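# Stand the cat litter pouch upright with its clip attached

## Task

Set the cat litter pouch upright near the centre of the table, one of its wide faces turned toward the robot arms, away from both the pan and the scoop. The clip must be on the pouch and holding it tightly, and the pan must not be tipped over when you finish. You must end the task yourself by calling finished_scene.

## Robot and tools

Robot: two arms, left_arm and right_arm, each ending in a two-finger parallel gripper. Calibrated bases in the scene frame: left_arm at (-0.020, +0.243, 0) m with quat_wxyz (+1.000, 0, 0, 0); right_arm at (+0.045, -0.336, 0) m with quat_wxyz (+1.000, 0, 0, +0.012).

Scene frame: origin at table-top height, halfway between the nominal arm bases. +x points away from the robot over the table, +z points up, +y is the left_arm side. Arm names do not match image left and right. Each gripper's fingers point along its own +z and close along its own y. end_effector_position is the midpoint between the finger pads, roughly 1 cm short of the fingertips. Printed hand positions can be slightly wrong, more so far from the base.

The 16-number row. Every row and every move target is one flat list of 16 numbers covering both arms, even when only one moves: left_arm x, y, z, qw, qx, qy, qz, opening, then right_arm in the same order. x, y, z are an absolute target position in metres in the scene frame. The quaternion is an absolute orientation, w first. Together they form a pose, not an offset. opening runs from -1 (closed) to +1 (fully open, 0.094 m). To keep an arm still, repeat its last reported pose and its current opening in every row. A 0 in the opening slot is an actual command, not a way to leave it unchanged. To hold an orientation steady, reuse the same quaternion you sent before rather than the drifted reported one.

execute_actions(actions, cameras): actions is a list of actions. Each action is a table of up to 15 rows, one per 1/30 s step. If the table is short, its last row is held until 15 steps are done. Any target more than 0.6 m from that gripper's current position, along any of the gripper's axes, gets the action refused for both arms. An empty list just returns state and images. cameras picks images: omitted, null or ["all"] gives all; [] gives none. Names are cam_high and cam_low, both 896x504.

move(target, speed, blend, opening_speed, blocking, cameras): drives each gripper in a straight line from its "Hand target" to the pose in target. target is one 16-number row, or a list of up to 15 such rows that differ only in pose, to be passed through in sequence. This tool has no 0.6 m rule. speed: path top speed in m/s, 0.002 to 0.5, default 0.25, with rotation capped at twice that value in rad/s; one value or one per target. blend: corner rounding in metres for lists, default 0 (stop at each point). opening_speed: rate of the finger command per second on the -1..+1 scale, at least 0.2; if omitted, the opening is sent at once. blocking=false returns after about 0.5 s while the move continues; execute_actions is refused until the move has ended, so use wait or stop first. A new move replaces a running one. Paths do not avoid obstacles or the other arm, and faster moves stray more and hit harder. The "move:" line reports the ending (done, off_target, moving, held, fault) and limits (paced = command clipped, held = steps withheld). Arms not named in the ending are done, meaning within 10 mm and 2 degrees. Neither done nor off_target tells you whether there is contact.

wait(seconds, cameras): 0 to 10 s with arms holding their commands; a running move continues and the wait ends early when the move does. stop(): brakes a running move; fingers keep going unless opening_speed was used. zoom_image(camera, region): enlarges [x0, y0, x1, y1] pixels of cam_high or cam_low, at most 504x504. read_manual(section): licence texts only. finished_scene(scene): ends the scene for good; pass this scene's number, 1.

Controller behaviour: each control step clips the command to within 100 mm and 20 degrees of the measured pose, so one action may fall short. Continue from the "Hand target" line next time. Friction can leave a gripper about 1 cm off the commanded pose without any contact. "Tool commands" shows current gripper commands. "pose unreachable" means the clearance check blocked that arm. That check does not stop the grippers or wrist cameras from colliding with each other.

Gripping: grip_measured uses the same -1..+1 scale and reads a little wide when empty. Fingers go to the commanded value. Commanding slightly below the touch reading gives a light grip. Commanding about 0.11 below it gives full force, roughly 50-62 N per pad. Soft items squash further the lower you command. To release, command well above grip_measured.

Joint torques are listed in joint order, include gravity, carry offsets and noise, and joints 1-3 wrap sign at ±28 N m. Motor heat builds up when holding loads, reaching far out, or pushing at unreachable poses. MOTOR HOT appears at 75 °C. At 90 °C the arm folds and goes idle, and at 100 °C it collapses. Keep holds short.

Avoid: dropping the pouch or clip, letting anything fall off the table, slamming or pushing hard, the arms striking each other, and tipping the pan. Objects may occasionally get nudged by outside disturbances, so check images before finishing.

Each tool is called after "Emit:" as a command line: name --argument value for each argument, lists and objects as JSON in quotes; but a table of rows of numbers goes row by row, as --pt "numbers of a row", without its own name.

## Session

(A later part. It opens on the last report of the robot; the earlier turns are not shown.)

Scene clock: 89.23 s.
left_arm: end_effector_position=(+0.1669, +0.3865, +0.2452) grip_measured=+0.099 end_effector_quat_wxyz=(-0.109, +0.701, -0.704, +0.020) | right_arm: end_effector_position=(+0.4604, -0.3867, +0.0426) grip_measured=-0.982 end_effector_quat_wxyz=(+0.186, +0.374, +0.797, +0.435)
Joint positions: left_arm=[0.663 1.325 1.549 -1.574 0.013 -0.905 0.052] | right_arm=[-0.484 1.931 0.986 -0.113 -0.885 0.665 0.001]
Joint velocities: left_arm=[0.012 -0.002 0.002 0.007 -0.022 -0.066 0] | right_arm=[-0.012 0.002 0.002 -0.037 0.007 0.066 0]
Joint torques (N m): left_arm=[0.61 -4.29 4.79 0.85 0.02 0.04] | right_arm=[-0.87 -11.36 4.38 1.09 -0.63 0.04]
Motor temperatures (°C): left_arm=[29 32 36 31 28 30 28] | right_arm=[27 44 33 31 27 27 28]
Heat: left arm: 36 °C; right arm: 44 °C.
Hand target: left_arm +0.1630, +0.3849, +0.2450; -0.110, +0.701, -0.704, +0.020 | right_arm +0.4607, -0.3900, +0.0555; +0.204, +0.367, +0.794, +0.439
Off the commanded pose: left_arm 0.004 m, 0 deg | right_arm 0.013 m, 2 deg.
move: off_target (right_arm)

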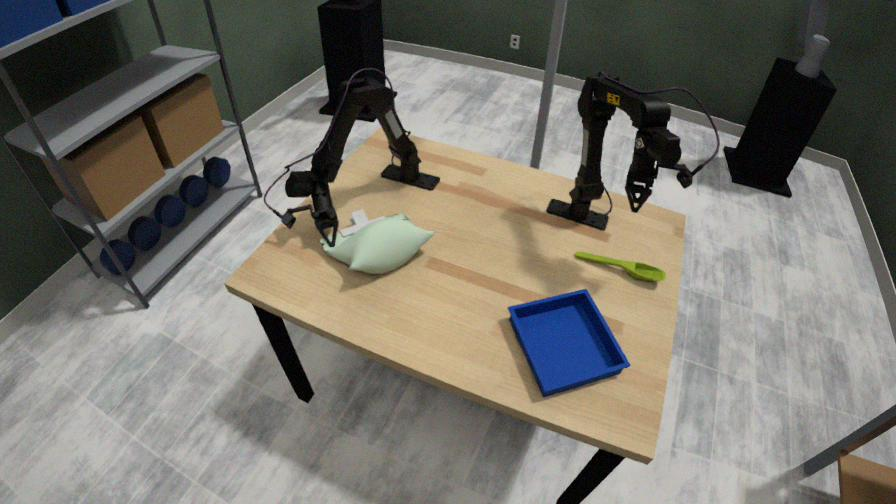

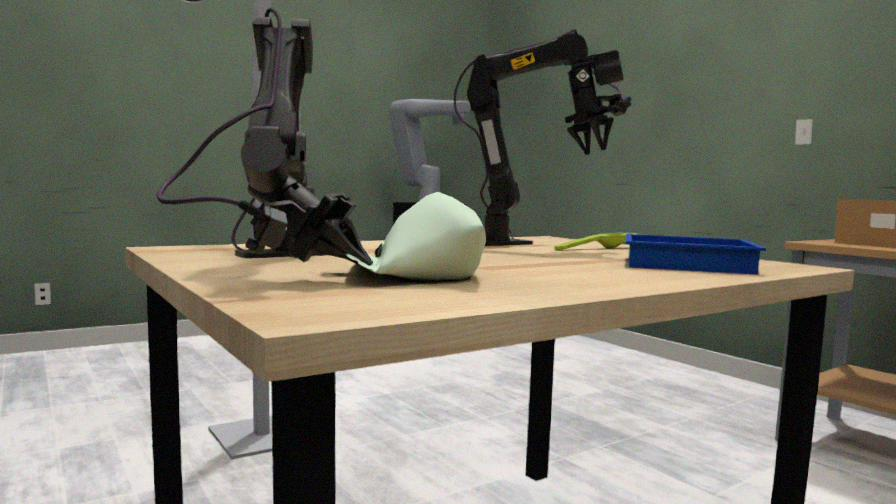

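Emit:
move --pt "0.1629 0.3849 0.2450 -0.110 0.701 -0.704 0.020 0.1 0.406 -0.394 0.058 0.2623 0.5260 0.7240 0.3610 -1.0" --speed '[0.06]'

Emit:
zoom_image --camera "cam_high" --region '[280, 180, 450, 290]'

Emit:
zoom_image --camera "cam_low" --region '[290, 180, 520, 310]'

Scene clock: 93.20 s.
left_arm: end_effector_position=(+0.1669, +0.3865, +0.2452) grip_measured=+0.099 end_effector_quat_wxyz=(-0.109, +0.701, -0.704, +0.020) | right_arm: end_effector_position=(+0.4035, -0.3919, +0.0493) grip_measured=-0.982 end_effector_quat_wxyz=(+0.241, +0.533, +0.727, +0.360)
Joint positions: left_arm=[0.663 1.325 1.549 -1.574 0.013 -0.905 0.052] | right_arm=[-0.454 1.558 0.581 0.133 -0.58 1.062 0.001]
Joint velocities: left_arm=[-0.002 -0.002 -0.007 -0.081 -0.037 -0.037 -0.001] | right_arm=[0.002 -0.002 0.017 -0.007 0.007 -0.037 0]
Joint torques (N m): left_arm=[0.58 -4.21 4.86 0.81 0.01 0.08] | right_arm=[0.61 -7.75 4.59 1.56 -0.17 0.02]
Motor temperatures (°C): left_arm=[29 32 36 31 28 30 28] | right_arm=[27 44 33 32 27 27 28]
Heat: left arm: 36 °C; right arm: 44 °C.
Hand target: left_arm +0.1630, +0.3849, +0.2450; -0.110, +0.701, -0.704, +0.020 | right_arm +0.4062, -0.3924, +0.0586; +0.262, +0.524, +0.725, +0.361
Off the commanded pose: left_arm 0.004 m, 0 deg | right_arm 0.009 m, 3 deg.
move: off_target (right_arm)

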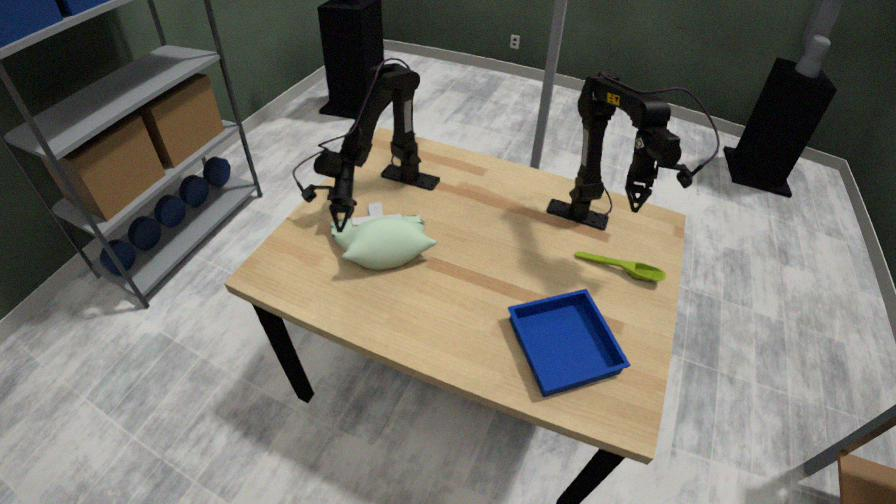

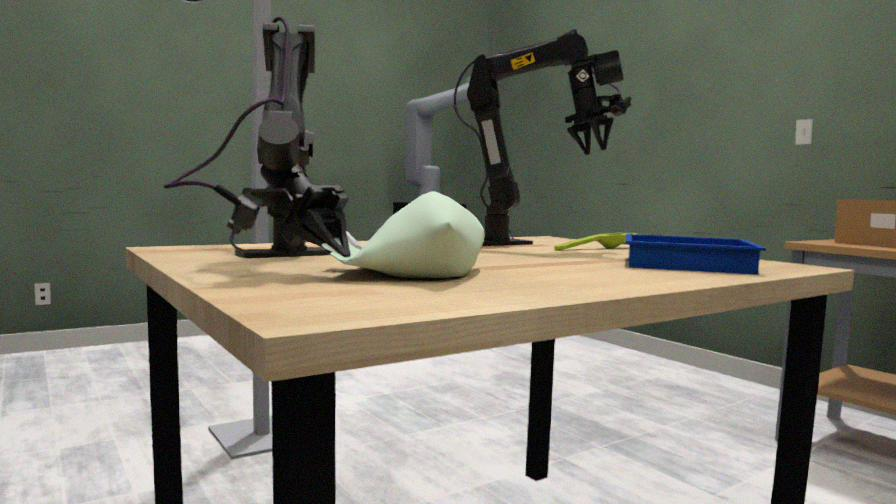

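Scaled by 2.965.

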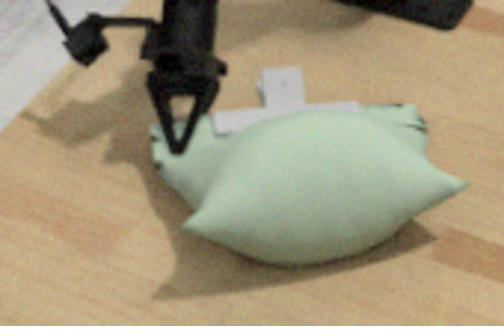

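Scaled by 2.191.

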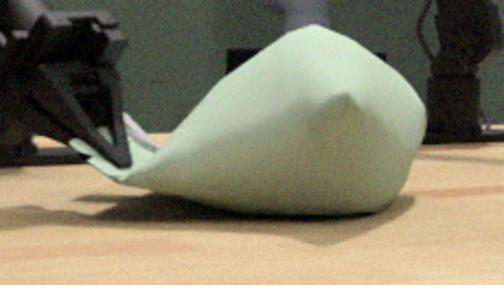

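Emit:
move --pt "0.1629 0.3849 0.2450 -0.110 0.701 -0.704 0.020 0.1 0.358 -0.387 0.060 0.2774 0.6231 0.6682 0.2975 -1.0" --pt "0.1629 0.3849 0.2450 -0.110 0.701 -0.704 0.020 0.1 0.318 -0.364 0.062 0.2808 0.7128 0.5980 0.2356 -1.0" --speed 0.06 --blend '[0.01, 0]'

Emit:
zoom_image --camera "cam_high" --region '[290, 180, 460, 290]'

Emit:
zoom_image --camera "cam_low" --region '[290, 180, 520, 310]'

Scene clock: 99.07 s.
left_arm: end_effector_position=(+0.1669, +0.3865, +0.2452) grip_measured=+0.099 end_effector_quat_wxyz=(-0.109, +0.701, -0.704, +0.020) | right_arm: end_effector_position=(+0.3222, -0.3617, +0.0621) grip_measured=-0.982 end_effector_quat_wxyz=(+0.276, +0.714, +0.598, +0.238)
Joint positions: left_arm=[0.663 1.325 1.549 -1.574 0.013 -0.905 0.052] | right_arm=[-0.07 1 0.37 -0.198 0.079 1.672 0.001]
Joint velocities: left_arm=[0.002 -0.002 0.002 0.007 -0.037 0.095 -0.001] | right_arm=[0.017 0.007 0.012 -0.037 -0.007 -0.037 0]
Joint torques (N m): left_arm=[0.65 -4.15 4.72 0.85 0.03 0.07] | right_arm=[0.92 -3.26 5.82 1.23 0.1 0.03]
Motor temperatures (°C): left_arm=[29 32 36 31 28 30 28] | right_arm=[27 42 33 33 27 27 29]
Heat: left arm: 36 °C; right arm: 42 °C.
Hand target: left_arm +0.1630, +0.3849, +0.2450; -0.110, +0.701, -0.704, +0.020 | right_arm +0.3189, -0.3607, +0.0617; +0.278, +0.714, +0.598, +0.237
Off the commanded pose: left_arm 0.004 m, 0 deg | right_arm 0.005 m, 1 deg.
move: done

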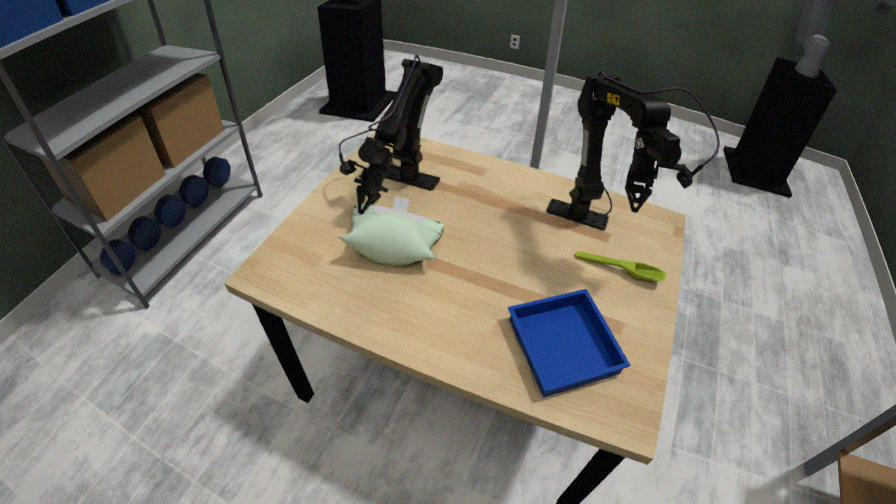

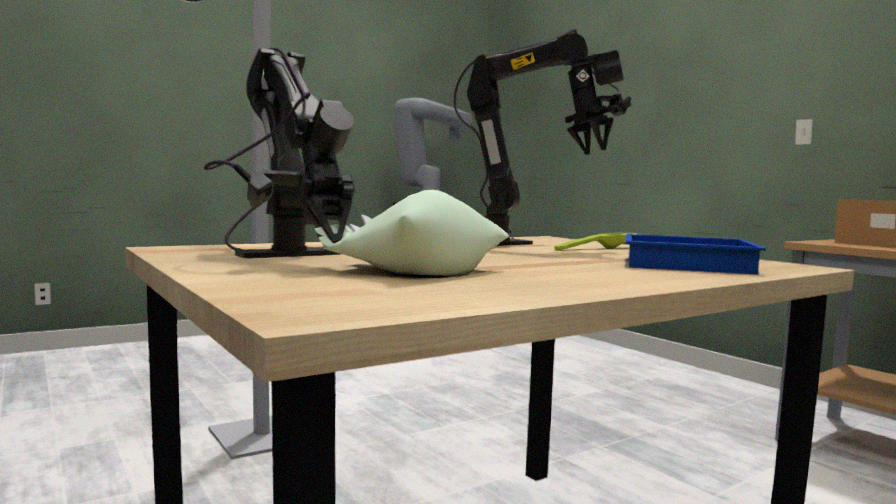

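Scaled by 2.965.

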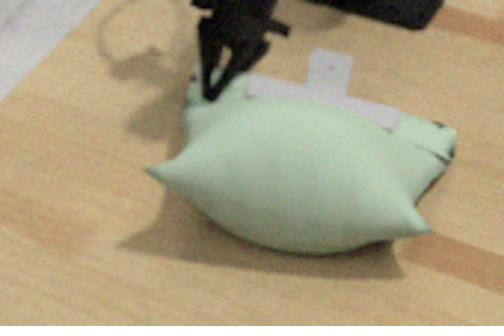

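Scaled by 2.191.

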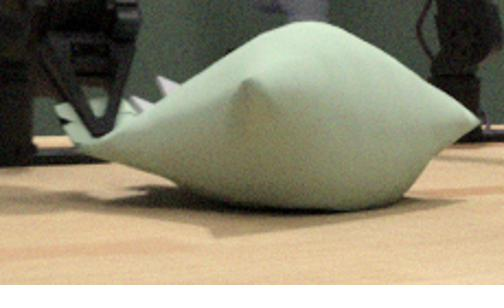

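Emit:
move --pt "0.18 0.10 0.27 0.2378 -0.3958 0.7603 -0.4569 0.2 0.318 -0.364 0.062 0.2808 0.7128 0.5980 0.2356 -1.0" --pt "0.203 -0.085 0.16 0.2378 -0.3958 0.7603 -0.4569 0.2 0.318 -0.364 0.062 0.2808 0.7128 0.5980 0.2356 -1.0" --speed 0.2 --blend '[0.04, 0]'

Scene clock: 104.80 s.
left_arm: end_effector_position=(+0.1943, -0.0780, +0.1480) grip_measured=+0.199 end_effector_quat_wxyz=(+0.230, -0.387, +0.781, -0.434) | right_arm: end_effector_position=(+0.3221, -0.3617, +0.0626) grip_measured=-0.982 end_effector_quat_wxyz=(+0.277, +0.713, +0.599, +0.238)
Joint positions: left_arm=[-1.203 1.331 0.712 -0.007 -0.487 -1.871 0.056] | right_arm=[-0.07 0.997 0.37 -0.2 0.079 1.668 0.001]
Joint velocities: left_arm=[-0.007 0.017 0.007 0.022 -0.022 0.037 0] | right_arm=[0.007 -0.007 -0.012 0.037 0.022 -0.037 0]
Joint torques (N m): left_arm=[-0.2 -3.66 8.99 1.81 -0.37 0.03] | right_arm=[-0.47 -3.52 5.38 1.36 0.02 -0.13]
Motor temperatures (°C): left_arm=[29 32 36 32 28 30 28] | right_arm=[27 40 33 34 26 27 29]
Heat: left arm: 36 °C; right arm: 40 °C.
Hand target: left_arm +0.1968, -0.0818, +0.1556; +0.235, -0.388, +0.775, -0.440 | right_arm +0.3182, -0.3639, +0.0618; +0.281, +0.713, +0.598, +0.235
Off the commanded pose: left_arm 0.016 m, 4 deg | right_arm 0.005 m, 1 deg.
move: off_target (left_arm)

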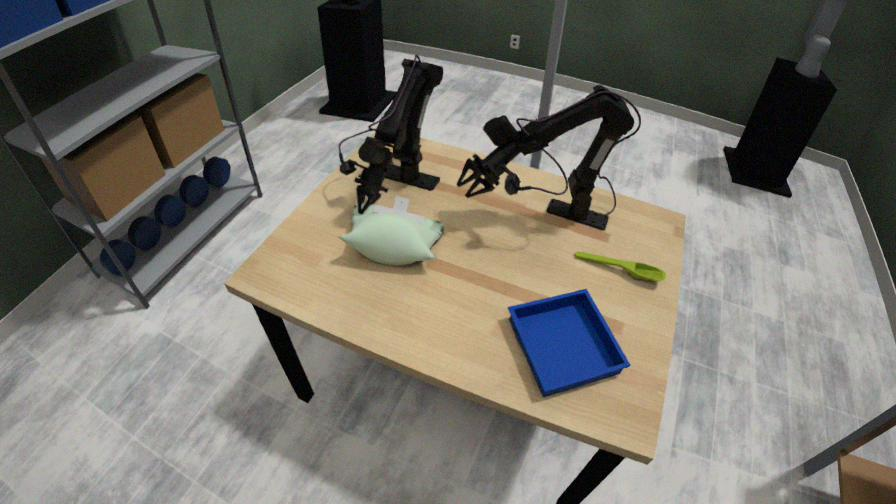

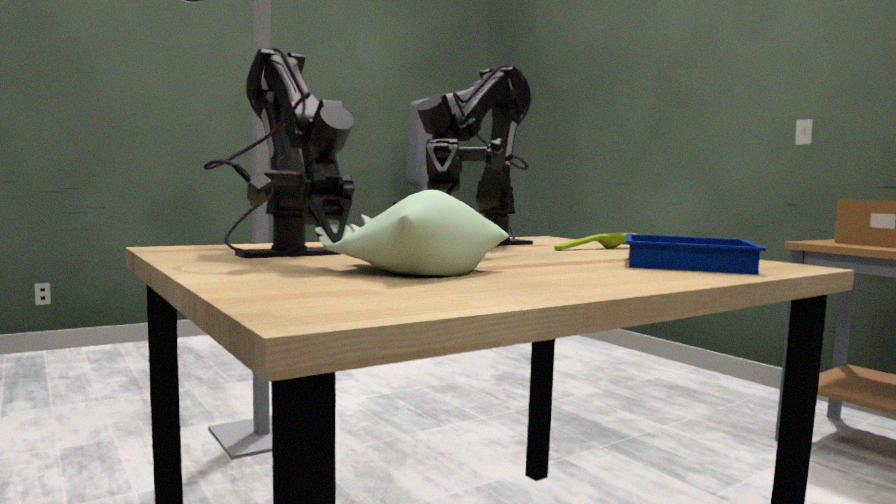

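Emit:
move --pt "0.207 -0.090 0.06 0.2378 -0.3958 0.7603 -0.4569 0.2 0.318 -0.364 0.062 0.2808 0.7128 0.5980 0.2356 -1.0" --speed 0.08

Emit:
zoom_image --camera "cam_high" --region '[340, 170, 490, 270]'

Scene clock: 107.03 s.
left_arm: end_effector_position=(+0.2042, -0.0958, +0.0667) grip_measured=+0.199 end_effector_quat_wxyz=(+0.228, -0.393, +0.758, -0.468) | right_arm: end_effector_position=(+0.3220, -0.3617, +0.0625) grip_measured=-0.982 end_effector_quat_wxyz=(+0.276, +0.713, +0.599, +0.238)
Joint positions: left_arm=[-1.197 1.663 0.529 0.589 -0.489 -1.874 0.056] | right_arm=[-0.07 0.997 0.37 -0.2 0.079 1.668 0.001]
Joint velocities: left_arm=[-0.002 -0.017 0.017 0.022 -0.007 -0.022 0] | right_arm=[-0.002 -0.002 -0.017 -0.11 -0.051 -0.081 -0.001]
Joint torques (N m): left_arm=[0.54 -4.81 4.59 1.87 -0.35 0.06] | right_arm=[-0.79 -3.44 5.6 1.31 -0.01 -0.1]
Motor temperatures (°C): left_arm=[29 32 36 32 28 30 28] | right_arm=[27 40 34 34 26 27 29]
Heat: left arm: 36 °C; right arm: 40 °C.
Hand target: left_arm +0.2066, -0.0893, +0.0599; +0.237, -0.395, +0.760, -0.457 | right_arm +0.3181, -0.3639, +0.0618; +0.281, +0.713, +0.598, +0.235
Off the commanded pose: left_arm 0.009 m, 2 deg | right_arm 0.005 m, 1 deg.
move: done

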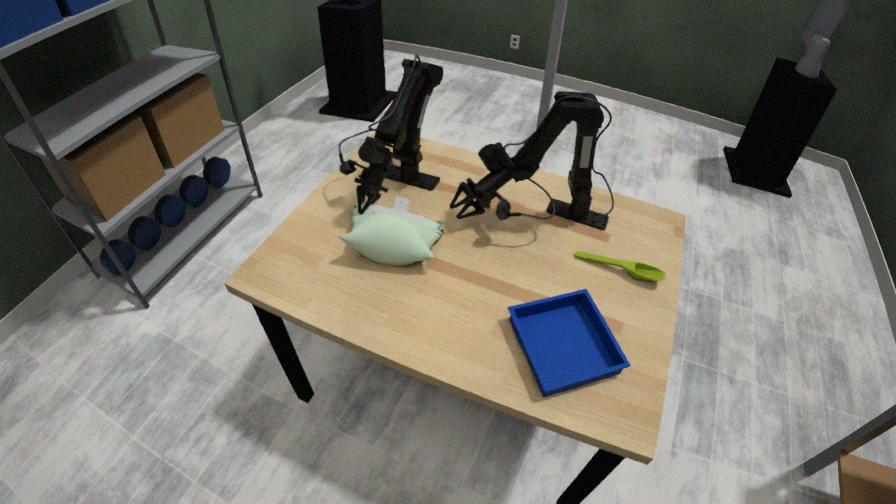

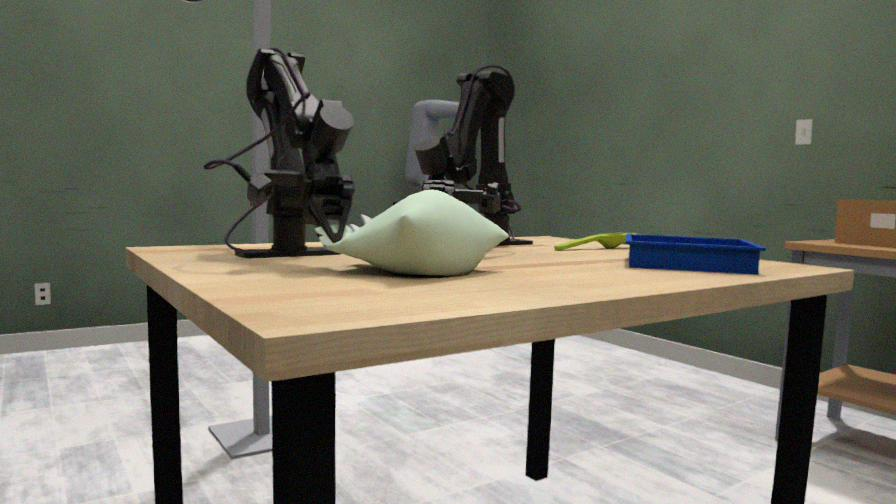

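Scaled by 3.360.

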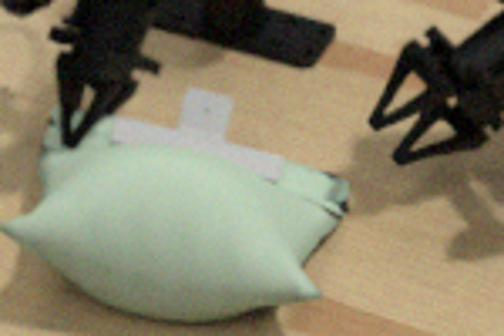

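Emit:
move --pt "0.209 -0.086 0.032 0.2378 -0.3958 0.7603 -0.4569 0.2 0.318 -0.364 0.062 0.2808 0.7128 0.5980 0.2356 -1.0" --speed 0.05

Emit:
zoom_image --camera "cam_high" --region '[380, 170, 480, 250]'

Scene clock: 108.60 s.
left_arm: end_effector_position=(+0.2079, -0.0916, +0.0398) grip_measured=+0.199 end_effector_quat_wxyz=(+0.231, -0.398, +0.754, -0.469) | right_arm: end_effector_position=(+0.3220, -0.3617, +0.0625) grip_measured=-0.982 end_effector_quat_wxyz=(+0.276, +0.713, +0.599, +0.238)
Joint positions: left_arm=[-1.184 1.785 0.488 0.756 -0.489 -1.873 0.056] | right_arm=[-0.07 0.997 0.37 -0.2 0.079 1.668 0.001]
Joint velocities: left_arm=[-0.017 -0.007 0.007 0.051 -0.022 0.022 0] | right_arm=[0.007 0.007 -0.002 0.007 -0.037 0.051 0]
Joint torques (N m): left_arm=[0.47 -5.09 4.04 1.86 -0.2 0.1] | right_arm=[-0.66 -3.43 5.53 1.34 0.08 -0.11]
Motor temperatures (°C): left_arm=[29 32 36 32 28 30 28] | right_arm=[27 39 34 34 26 27 29]
Heat: left arm: 36 °C; right arm: 39 °C.
Hand target: left_arm +0.2088, -0.0857, +0.0322; +0.238, -0.396, +0.760, -0.457 | right_arm +0.3182, -0.3639, +0.0619; +0.281, +0.713, +0.598, +0.236
Off the commanded pose: left_arm 0.010 m, 2 deg | right_arm 0.005 m, 1 deg.
move: done

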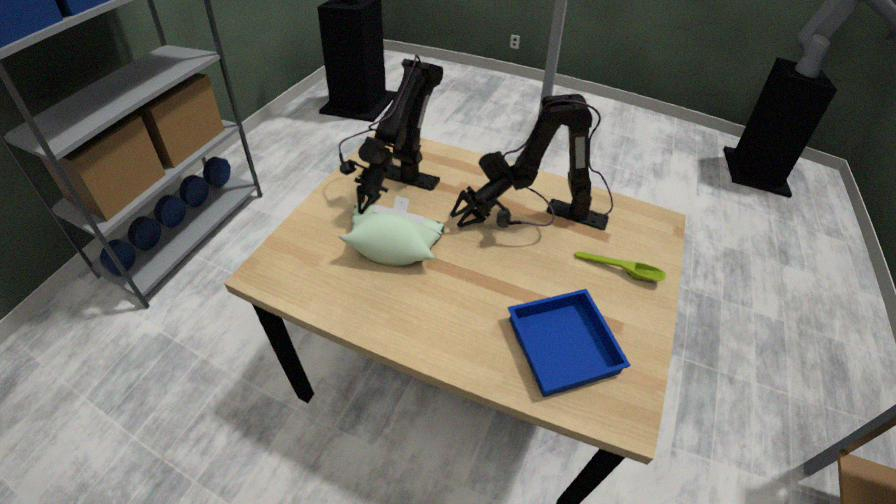

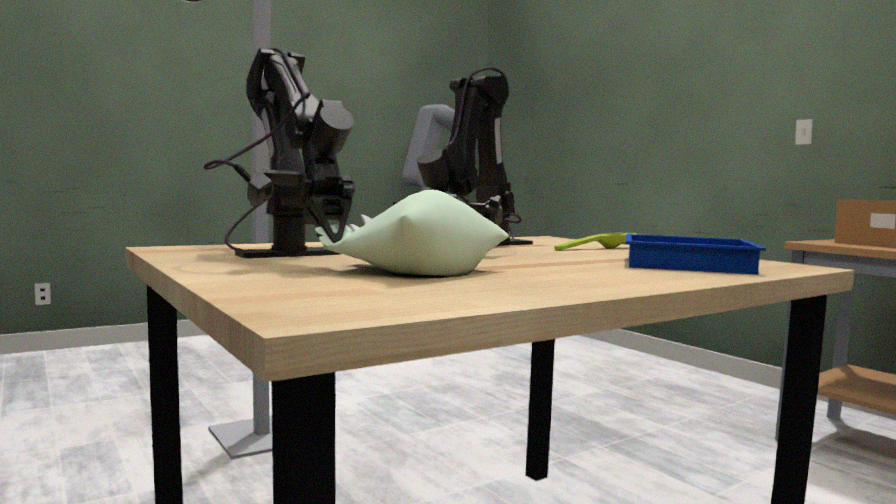

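Scaled by 5.040.

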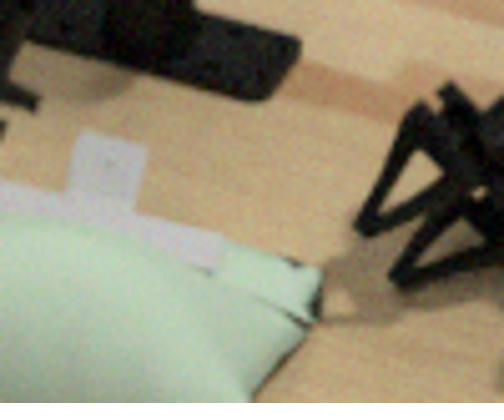

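Emit:
move --pt "0.245 -0.111 0.030 0.2378 -0.3958 0.7603 -0.4569 0.2 0.318 -0.364 0.062 0.2808 0.7128 0.5980 0.2356 -1.0" --speed 0.04

Emit:
zoom_image --camera "cam_high" --region '[380, 170, 480, 250]'

Scene clock: 110.33 s.
left_arm: end_effector_position=(+0.2419, -0.1105, +0.0349) grip_measured=+0.199 end_effector_quat_wxyz=(+0.233, -0.400, +0.753, -0.467) | right_arm: end_effector_position=(+0.3220, -0.3617, +0.0625) grip_measured=-0.982 end_effector_quat_wxyz=(+0.276, +0.713, +0.599, +0.238)
Joint positions: left_arm=[-1.104 1.895 0.614 0.758 -0.428 -1.83 0.056] | right_arm=[-0.07 0.997 0.37 -0.2 0.079 1.668 0.001]
Joint velocities: left_arm=[-0.002 0.012 0.002 0.11 -0.022 -0.066 -0.001] | right_arm=[-0.007 -0.017 0.002 -0.007 0.007 0.007 0]
Joint torques (N m): left_arm=[0.62 -5.75 6.16 1.72 -0.15 0.16] | right_arm=[-0.46 -3.58 5.52 1.31 0.11 -0.1]
Motor temperatures (°C): left_arm=[29 32 36 32 28 30 28] | right_arm=[27 39 34 34 26 27 29]
Heat: left arm: 36 °C; right arm: 39 °C.
Hand target: left_arm +0.2445, -0.1111, +0.0296; +0.237, -0.397, +0.760, -0.457 | right_arm +0.3182, -0.3639, +0.0619; +0.281, +0.713, +0.598, +0.236
Off the commanded pose: left_arm 0.006 m, 2 deg | right_arm 0.005 m, 1 deg.
move: done

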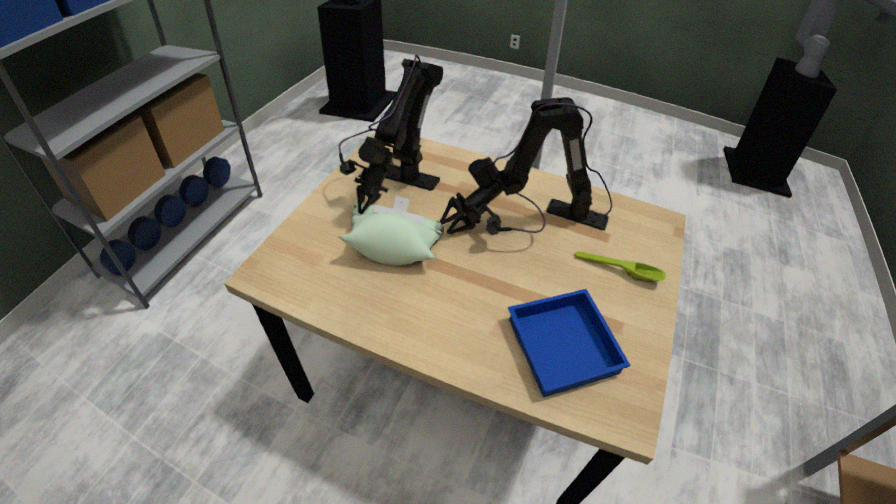

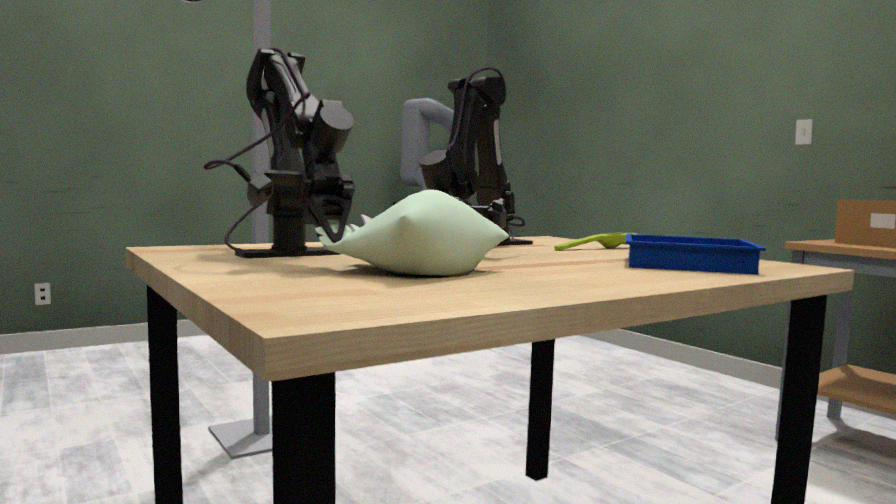

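Scaled by 5.040.

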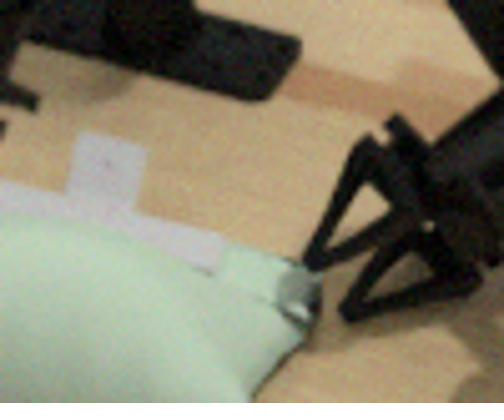

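Emit:
move --pt "0.270 -0.1285 0.030 0.2378 -0.3958 0.7603 -0.4569 0.2 0.318 -0.364 0.062 0.2808 0.7128 0.5980 0.2356 -1.0" --speed 0.04

Emit:
zoom_image --camera "cam_high" --region '[380, 170, 480, 250]'

Emit:
zoom_image --camera "cam_low" --region '[300, 150, 540, 290]'

Scene clock: 111.63 s.
left_arm: end_effector_position=(+0.2673, -0.1297, +0.0413) grip_measured=+0.199 end_effector_quat_wxyz=(+0.235, -0.399, +0.747, -0.476) | right_arm: end_effector_position=(+0.3218, -0.3617, +0.0623) grip_measured=-0.982 end_effector_quat_wxyz=(+0.276, +0.713, +0.599, +0.237)
Joint positions: left_arm=[-1.062 1.957 0.727 0.739 -0.394 -1.805 0.056] | right_arm=[-0.07 0.997 0.37 -0.201 0.079 1.668 0.001]
Joint velocities: left_arm=[0.002 -0.002 -0.002 0.066 0.051 -0.022 0] | right_arm=[-0.007 -0.002 -0.017 0.051 0.007 0.007 0.001]
Joint torques (N m): left_arm=[0.5 -6.12 6.74 1.56 -0.05 0.08] | right_arm=[-0.73 -3.33 5.7 1.33 0.04 -0.1]
Motor temperatures (°C): left_arm=[29 32 36 33 28 30 28] | right_arm=[27 39 34 35 26 27 29]
Heat: left arm: 36 °C; right arm: 39 °C.
Hand target: left_arm +0.2693, -0.1282, +0.0298; +0.237, -0.396, +0.760, -0.457 | right_arm +0.3182, -0.3639, +0.0619; +0.281, +0.713, +0.598, +0.236
Off the commanded pose: left_arm 0.012 m, 3 deg | right_arm 0.005 m, 1 deg.
move: off_target (left_arm)

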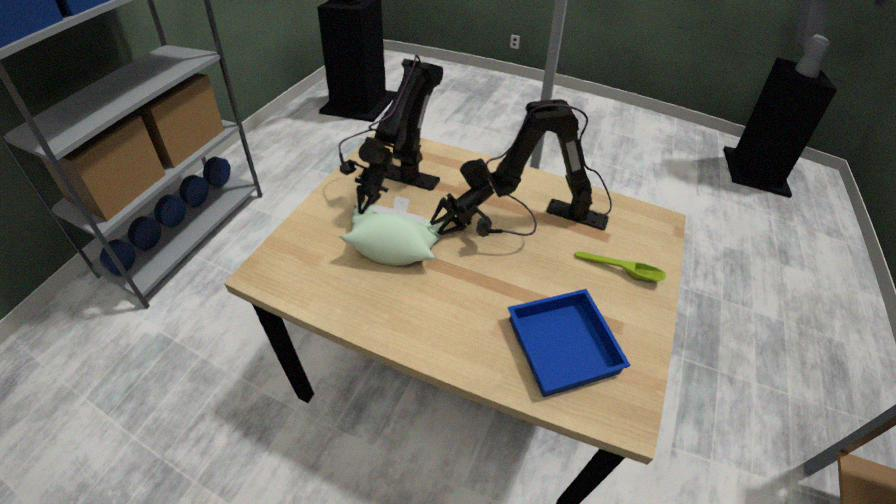

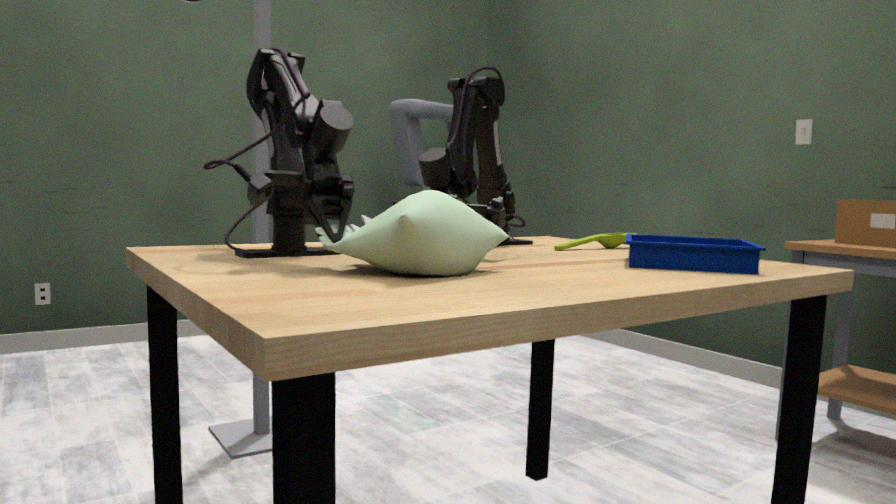

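Scaled by 5.040.

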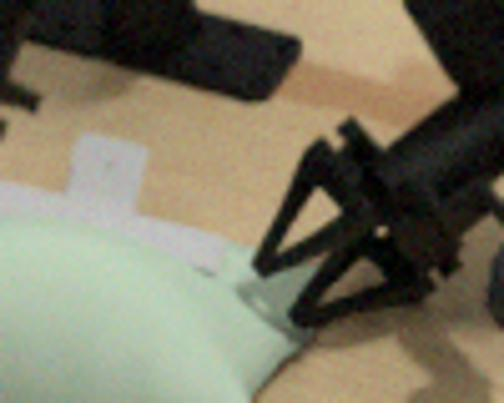

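Scaled by 2.100.

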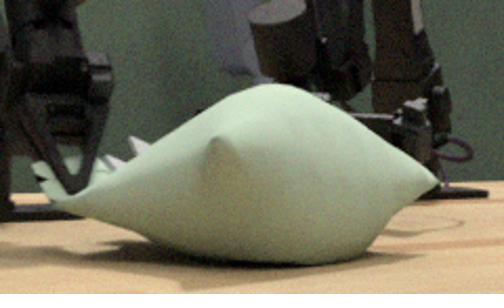

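Emit:
move --pt "0.238 -0.106 0.036 0.2378 -0.3958 0.7603 -0.4569 0.2 0.318 -0.364 0.062 0.2808 0.7128 0.5980 0.2356 -1.0" --pt "0.236 -0.1045 0.022 0.2378 -0.3958 0.7603 -0.4569 0.2 0.318 -0.364 0.062 0.2808 0.7128 0.5980 0.2356 -1.0" --speed 0.04

Emit:
zoom_image --camera "cam_high" --region '[380, 170, 480, 250]'

Scene clock: 113.77 s.
left_arm: end_effector_position=(+0.2391, -0.1085, +0.0323) grip_measured=+0.199 end_effector_quat_wxyz=(+0.233, -0.397, +0.754, -0.469) | right_arm: end_effector_position=(+0.3216, -0.3616, +0.0621) grip_measured=-0.982 end_effector_quat_wxyz=(+0.276, +0.713, +0.599, +0.237)
Joint positions: left_arm=[-1.108 1.901 0.596 0.785 -0.428 -1.826 0.056] | right_arm=[-0.07 0.997 0.37 -0.202 0.079 1.668 0.001]
Joint velocities: left_arm=[0.032 -0.002 0.007 0.051 0.007 -0.007 0] | right_arm=[-0.002 0.002 0.012 -0.037 -0.007 -0.022 0]
Joint torques (N m): left_arm=[-0.44 -5.68 4.12 1.92 -0.3 0.02] | right_arm=[-0.79 -3.32 5.26 1.28 0.06 -0.13]
Motor temperatures (°C): left_arm=[29 33 36 33 28 30 28] | right_arm=[27 38 34 35 26 27 29]
Heat: left arm: 36 °C; right arm: 38 °C.
Hand target: left_arm +0.2363, -0.1037, +0.0228; +0.239, -0.396, +0.760, -0.457 | right_arm +0.3181, -0.3639, +0.0619; +0.281, +0.713, +0.598, +0.235
Off the commanded pose: left_arm 0.011 m, 2 deg | right_arm 0.004 m, 1 deg.
move: off_target (left_arm)

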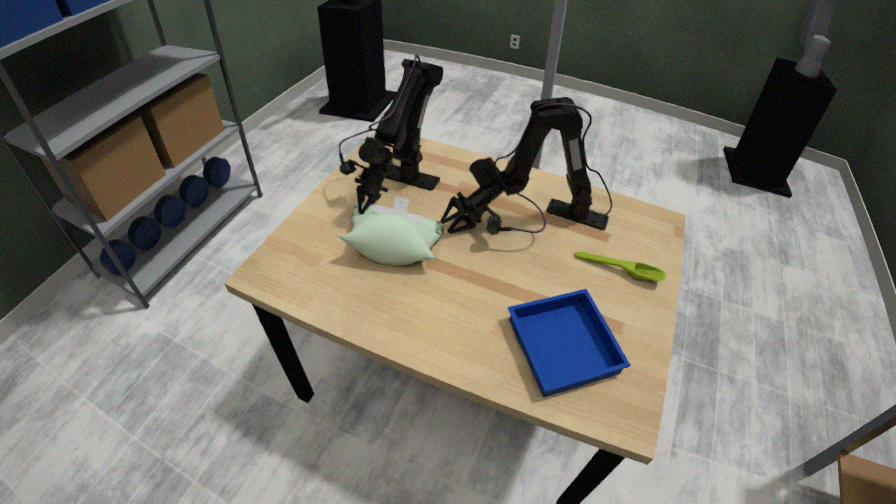

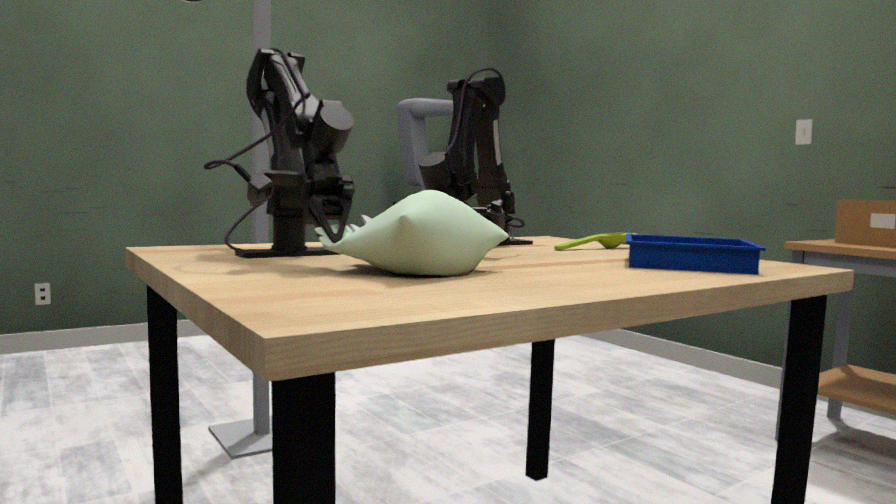

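Scaled by 5.040.

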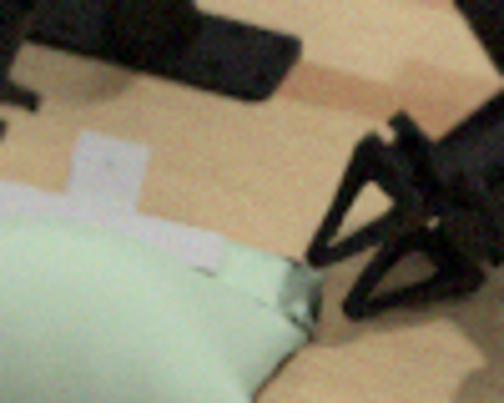

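Emit:
move --pt "0.236 -0.1045 0.014 0.2378 -0.3958 0.7603 -0.4569 0.2 0.318 -0.364 0.062 0.2808 0.7128 0.5980 0.2356 -1.0" --speed 0.03

Emit:
zoom_image --camera "cam_high" --region '[380, 170, 480, 250]'

Scene clock: 114.77 s.
left_arm: end_effector_position=(+0.2414, -0.1115, +0.0313) grip_measured=+0.199 end_effector_quat_wxyz=(+0.235, -0.398, +0.746, -0.480) | right_arm: end_effector_position=(+0.3216, -0.3616, +0.0621) grip_measured=-0.982 end_effector_quat_wxyz=(+0.276, +0.713, +0.599, +0.237)
Joint positions: left_arm=[-1.108 1.934 0.596 0.846 -0.432 -1.826 0.056] | right_arm=[-0.07 0.997 0.37 -0.202 0.079 1.668 0.001]
Joint velocities: left_arm=[-0.007 0.012 -0.007 -0.051 0.037 -0.007 0] | right_arm=[0.002 0.002 0.007 -0.022 0.007 -0.037 -0.002]
Joint torques (N m): left_arm=[-0.38 -5.65 3.4 1.72 -0.27 0.04] | right_arm=[-0.61 -3.51 5.57 1.32 0.08 -0.1]
Motor temperatures (°C): left_arm=[29 33 36 33 28 30 28] | right_arm=[27 38 34 35 26 27 29]
Heat: left arm: 36 °C; right arm: 38 °C.
Hand target: left_arm +0.2359, -0.1039, +0.0146; +0.238, -0.396, +0.760, -0.457 | right_arm +0.3181, -0.3639, +0.0619; +0.281, +0.713, +0.598, +0.235
Off the commanded pose: left_arm 0.019 m, 3 deg | right_arm 0.004 m, 1 deg.
move: off_target (left_arm)

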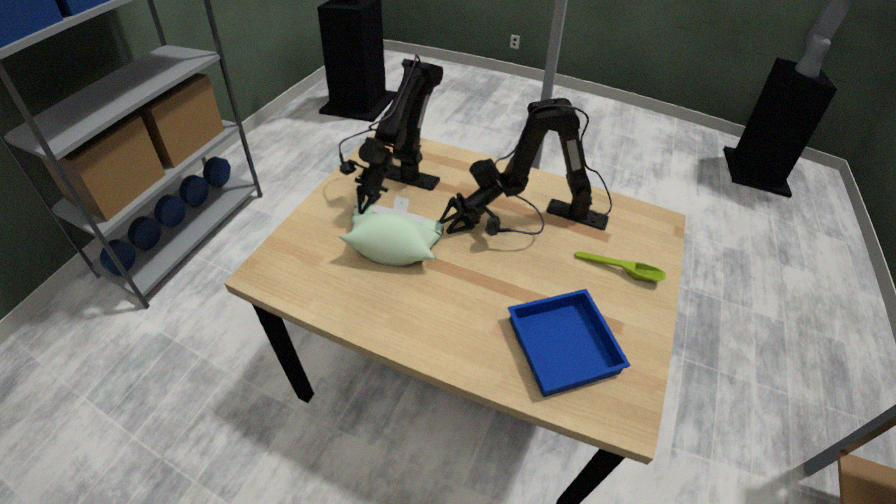

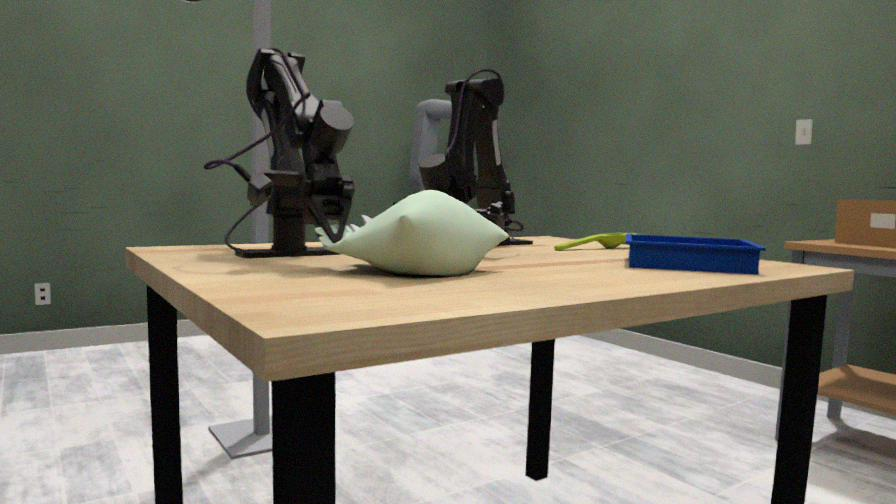

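Scaled by 5.040.

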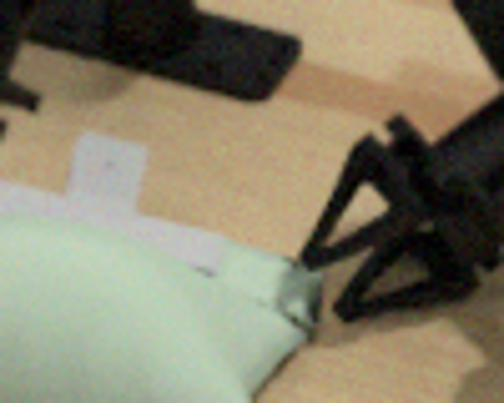

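Emit:
move --pt "0.220 -0.094 0.035 0.2378 -0.3958 0.7603 -0.4569 0.2 0.318 -0.364 0.062 0.2808 0.7128 0.5980 0.2356 -1.0" --pt "0.190 -0.06 0.16 0.2378 -0.3958 0.7603 -0.4569 0.2 0.318 -0.364 0.062 0.2808 0.7128 0.5980 0.2356 -1.0" --speed '[0.05, 0.12]' --blend '[0.01, 0]' --cameras '[]'

Scene clock: 118.10 s.
left_arm: end_effector_position=(+0.1903, -0.0598, +0.1518) grip_measured=+0.199 end_effector_quat_wxyz=(+0.234, -0.396, +0.763, -0.454) | right_arm: end_effector_position=(+0.3216, -0.3616, +0.0621) grip_measured=-0.982 end_effector_quat_wxyz=(+0.276, +0.713, +0.599, +0.237)
Joint positions: left_arm=[-1.204 1.238 0.621 0.038 -0.508 -1.881 0.056] | right_arm=[-0.07 0.997 0.37 -0.202 0.079 1.668 0.001]
Joint velocities: left_arm=[-0.017 -0.007 -0.002 -0.051 0.007 0.007 0] | right_arm=[0.002 0.002 -0.027 0.007 -0.095 0.007 0.001]
Joint torques (N m): left_arm=[-0.4 -4.16 9.24 1.62 -0.31 0.05] | right_arm=[-0.84 -3.34 5.41 1.29 0.07 -0.08]
Motor temperatures (°C): left_arm=[29 33 36 33 28 30 28] | right_arm=[27 38 34 35 26 27 29]
Heat: left arm: 36 °C; right arm: 38 °C.
Hand target: left_arm +0.1910, -0.0607, +0.1608; +0.239, -0.395, +0.760, -0.457 | right_arm +0.3181, -0.3639, +0.0619; +0.281, +0.713, +0.598, +0.235
Off the commanded pose: left_arm 0.008 m, 1 deg | right_arm 0.004 m, 1 deg.
move: done
No camera images: "cameras" was empty.

Emit:
execute_actions --actions '[]'

Scene clock: 118.67 s.
left_arm: end_effector_position=(+0.1903, -0.0597, +0.1517) grip_measured=+0.199 end_effector_quat_wxyz=(+0.234, -0.396, +0.763, -0.454) | right_arm: end_effector_position=(+0.3216, -0.3616, +0.0621) grip_measured=-0.982 end_effector_quat_wxyz=(+0.276, +0.713, +0.599, +0.237)
Joint positions: left_arm=[-1.204 1.238 0.621 0.038 -0.508 -1.881 0.056] | right_arm=[-0.07 0.997 0.37 -0.202 0.079 1.668 0.001]
Joint velocities: left_arm=[-0.012 -0.022 0.002 -0.007 0.037 -0.037 0] | right_arm=[-0.007 -0.002 -0.007 0.066 0.022 -0.037 0.001]
Joint torques (N m): left_arm=[-0.58 -4.03 9.18 1.64 -0.33 -0.03] | right_arm=[-0.55 -3.51 5.55 1.33 0.02 -0.05]
Motor temperatures (°C): left_arm=[29 33 36 33 28 30 28] | right_arm=[27 38 34 35 26 27 29]
Heat: left arm: 36 °C; right arm: 38 °C.
Hand target: left_arm +0.1910, -0.0607, +0.1608; +0.239, -0.395, +0.760, -0.457 | right_arm +0.3181, -0.3639, +0.0619; +0.281, +0.713, +0.598, +0.236
Tool commands: left_gripper/opening=+0.2 right_gripper/opening=-1.0
Off the commanded pose: left_arm 0.008 m, 1 deg | right_arm 0.004 m, 1 deg.

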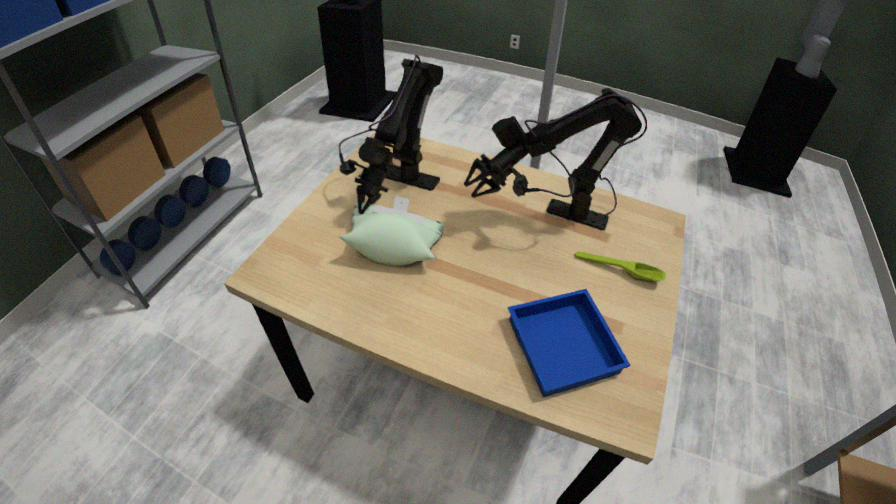

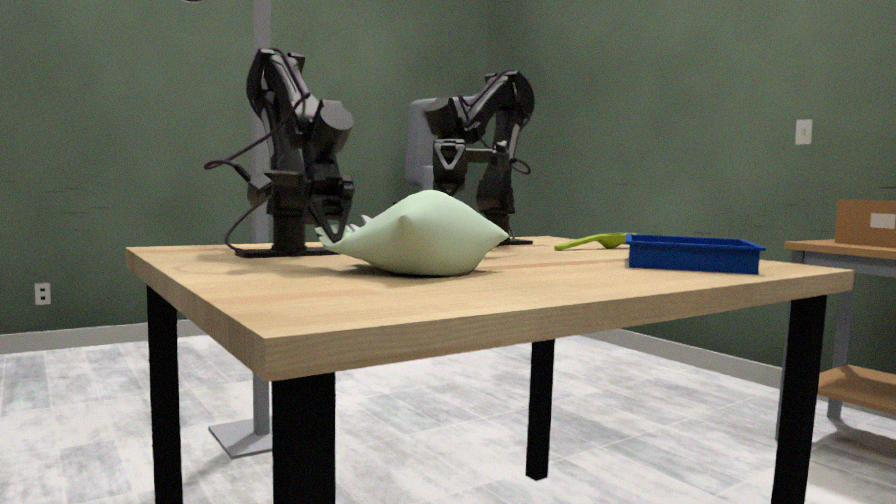

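Emit:
zoom_image --camera "cam_high" --region '[320, 130, 480, 290]'

Emit:
zoom_image --camera "cam_low" --region '[200, 120, 540, 300]'

Scaled by 3.150.

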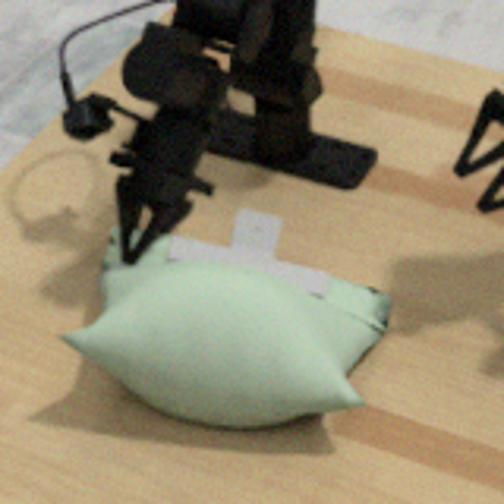

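Scaled by 1.482.

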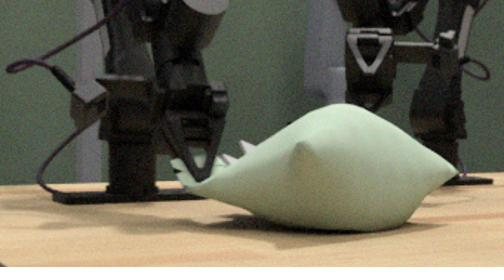

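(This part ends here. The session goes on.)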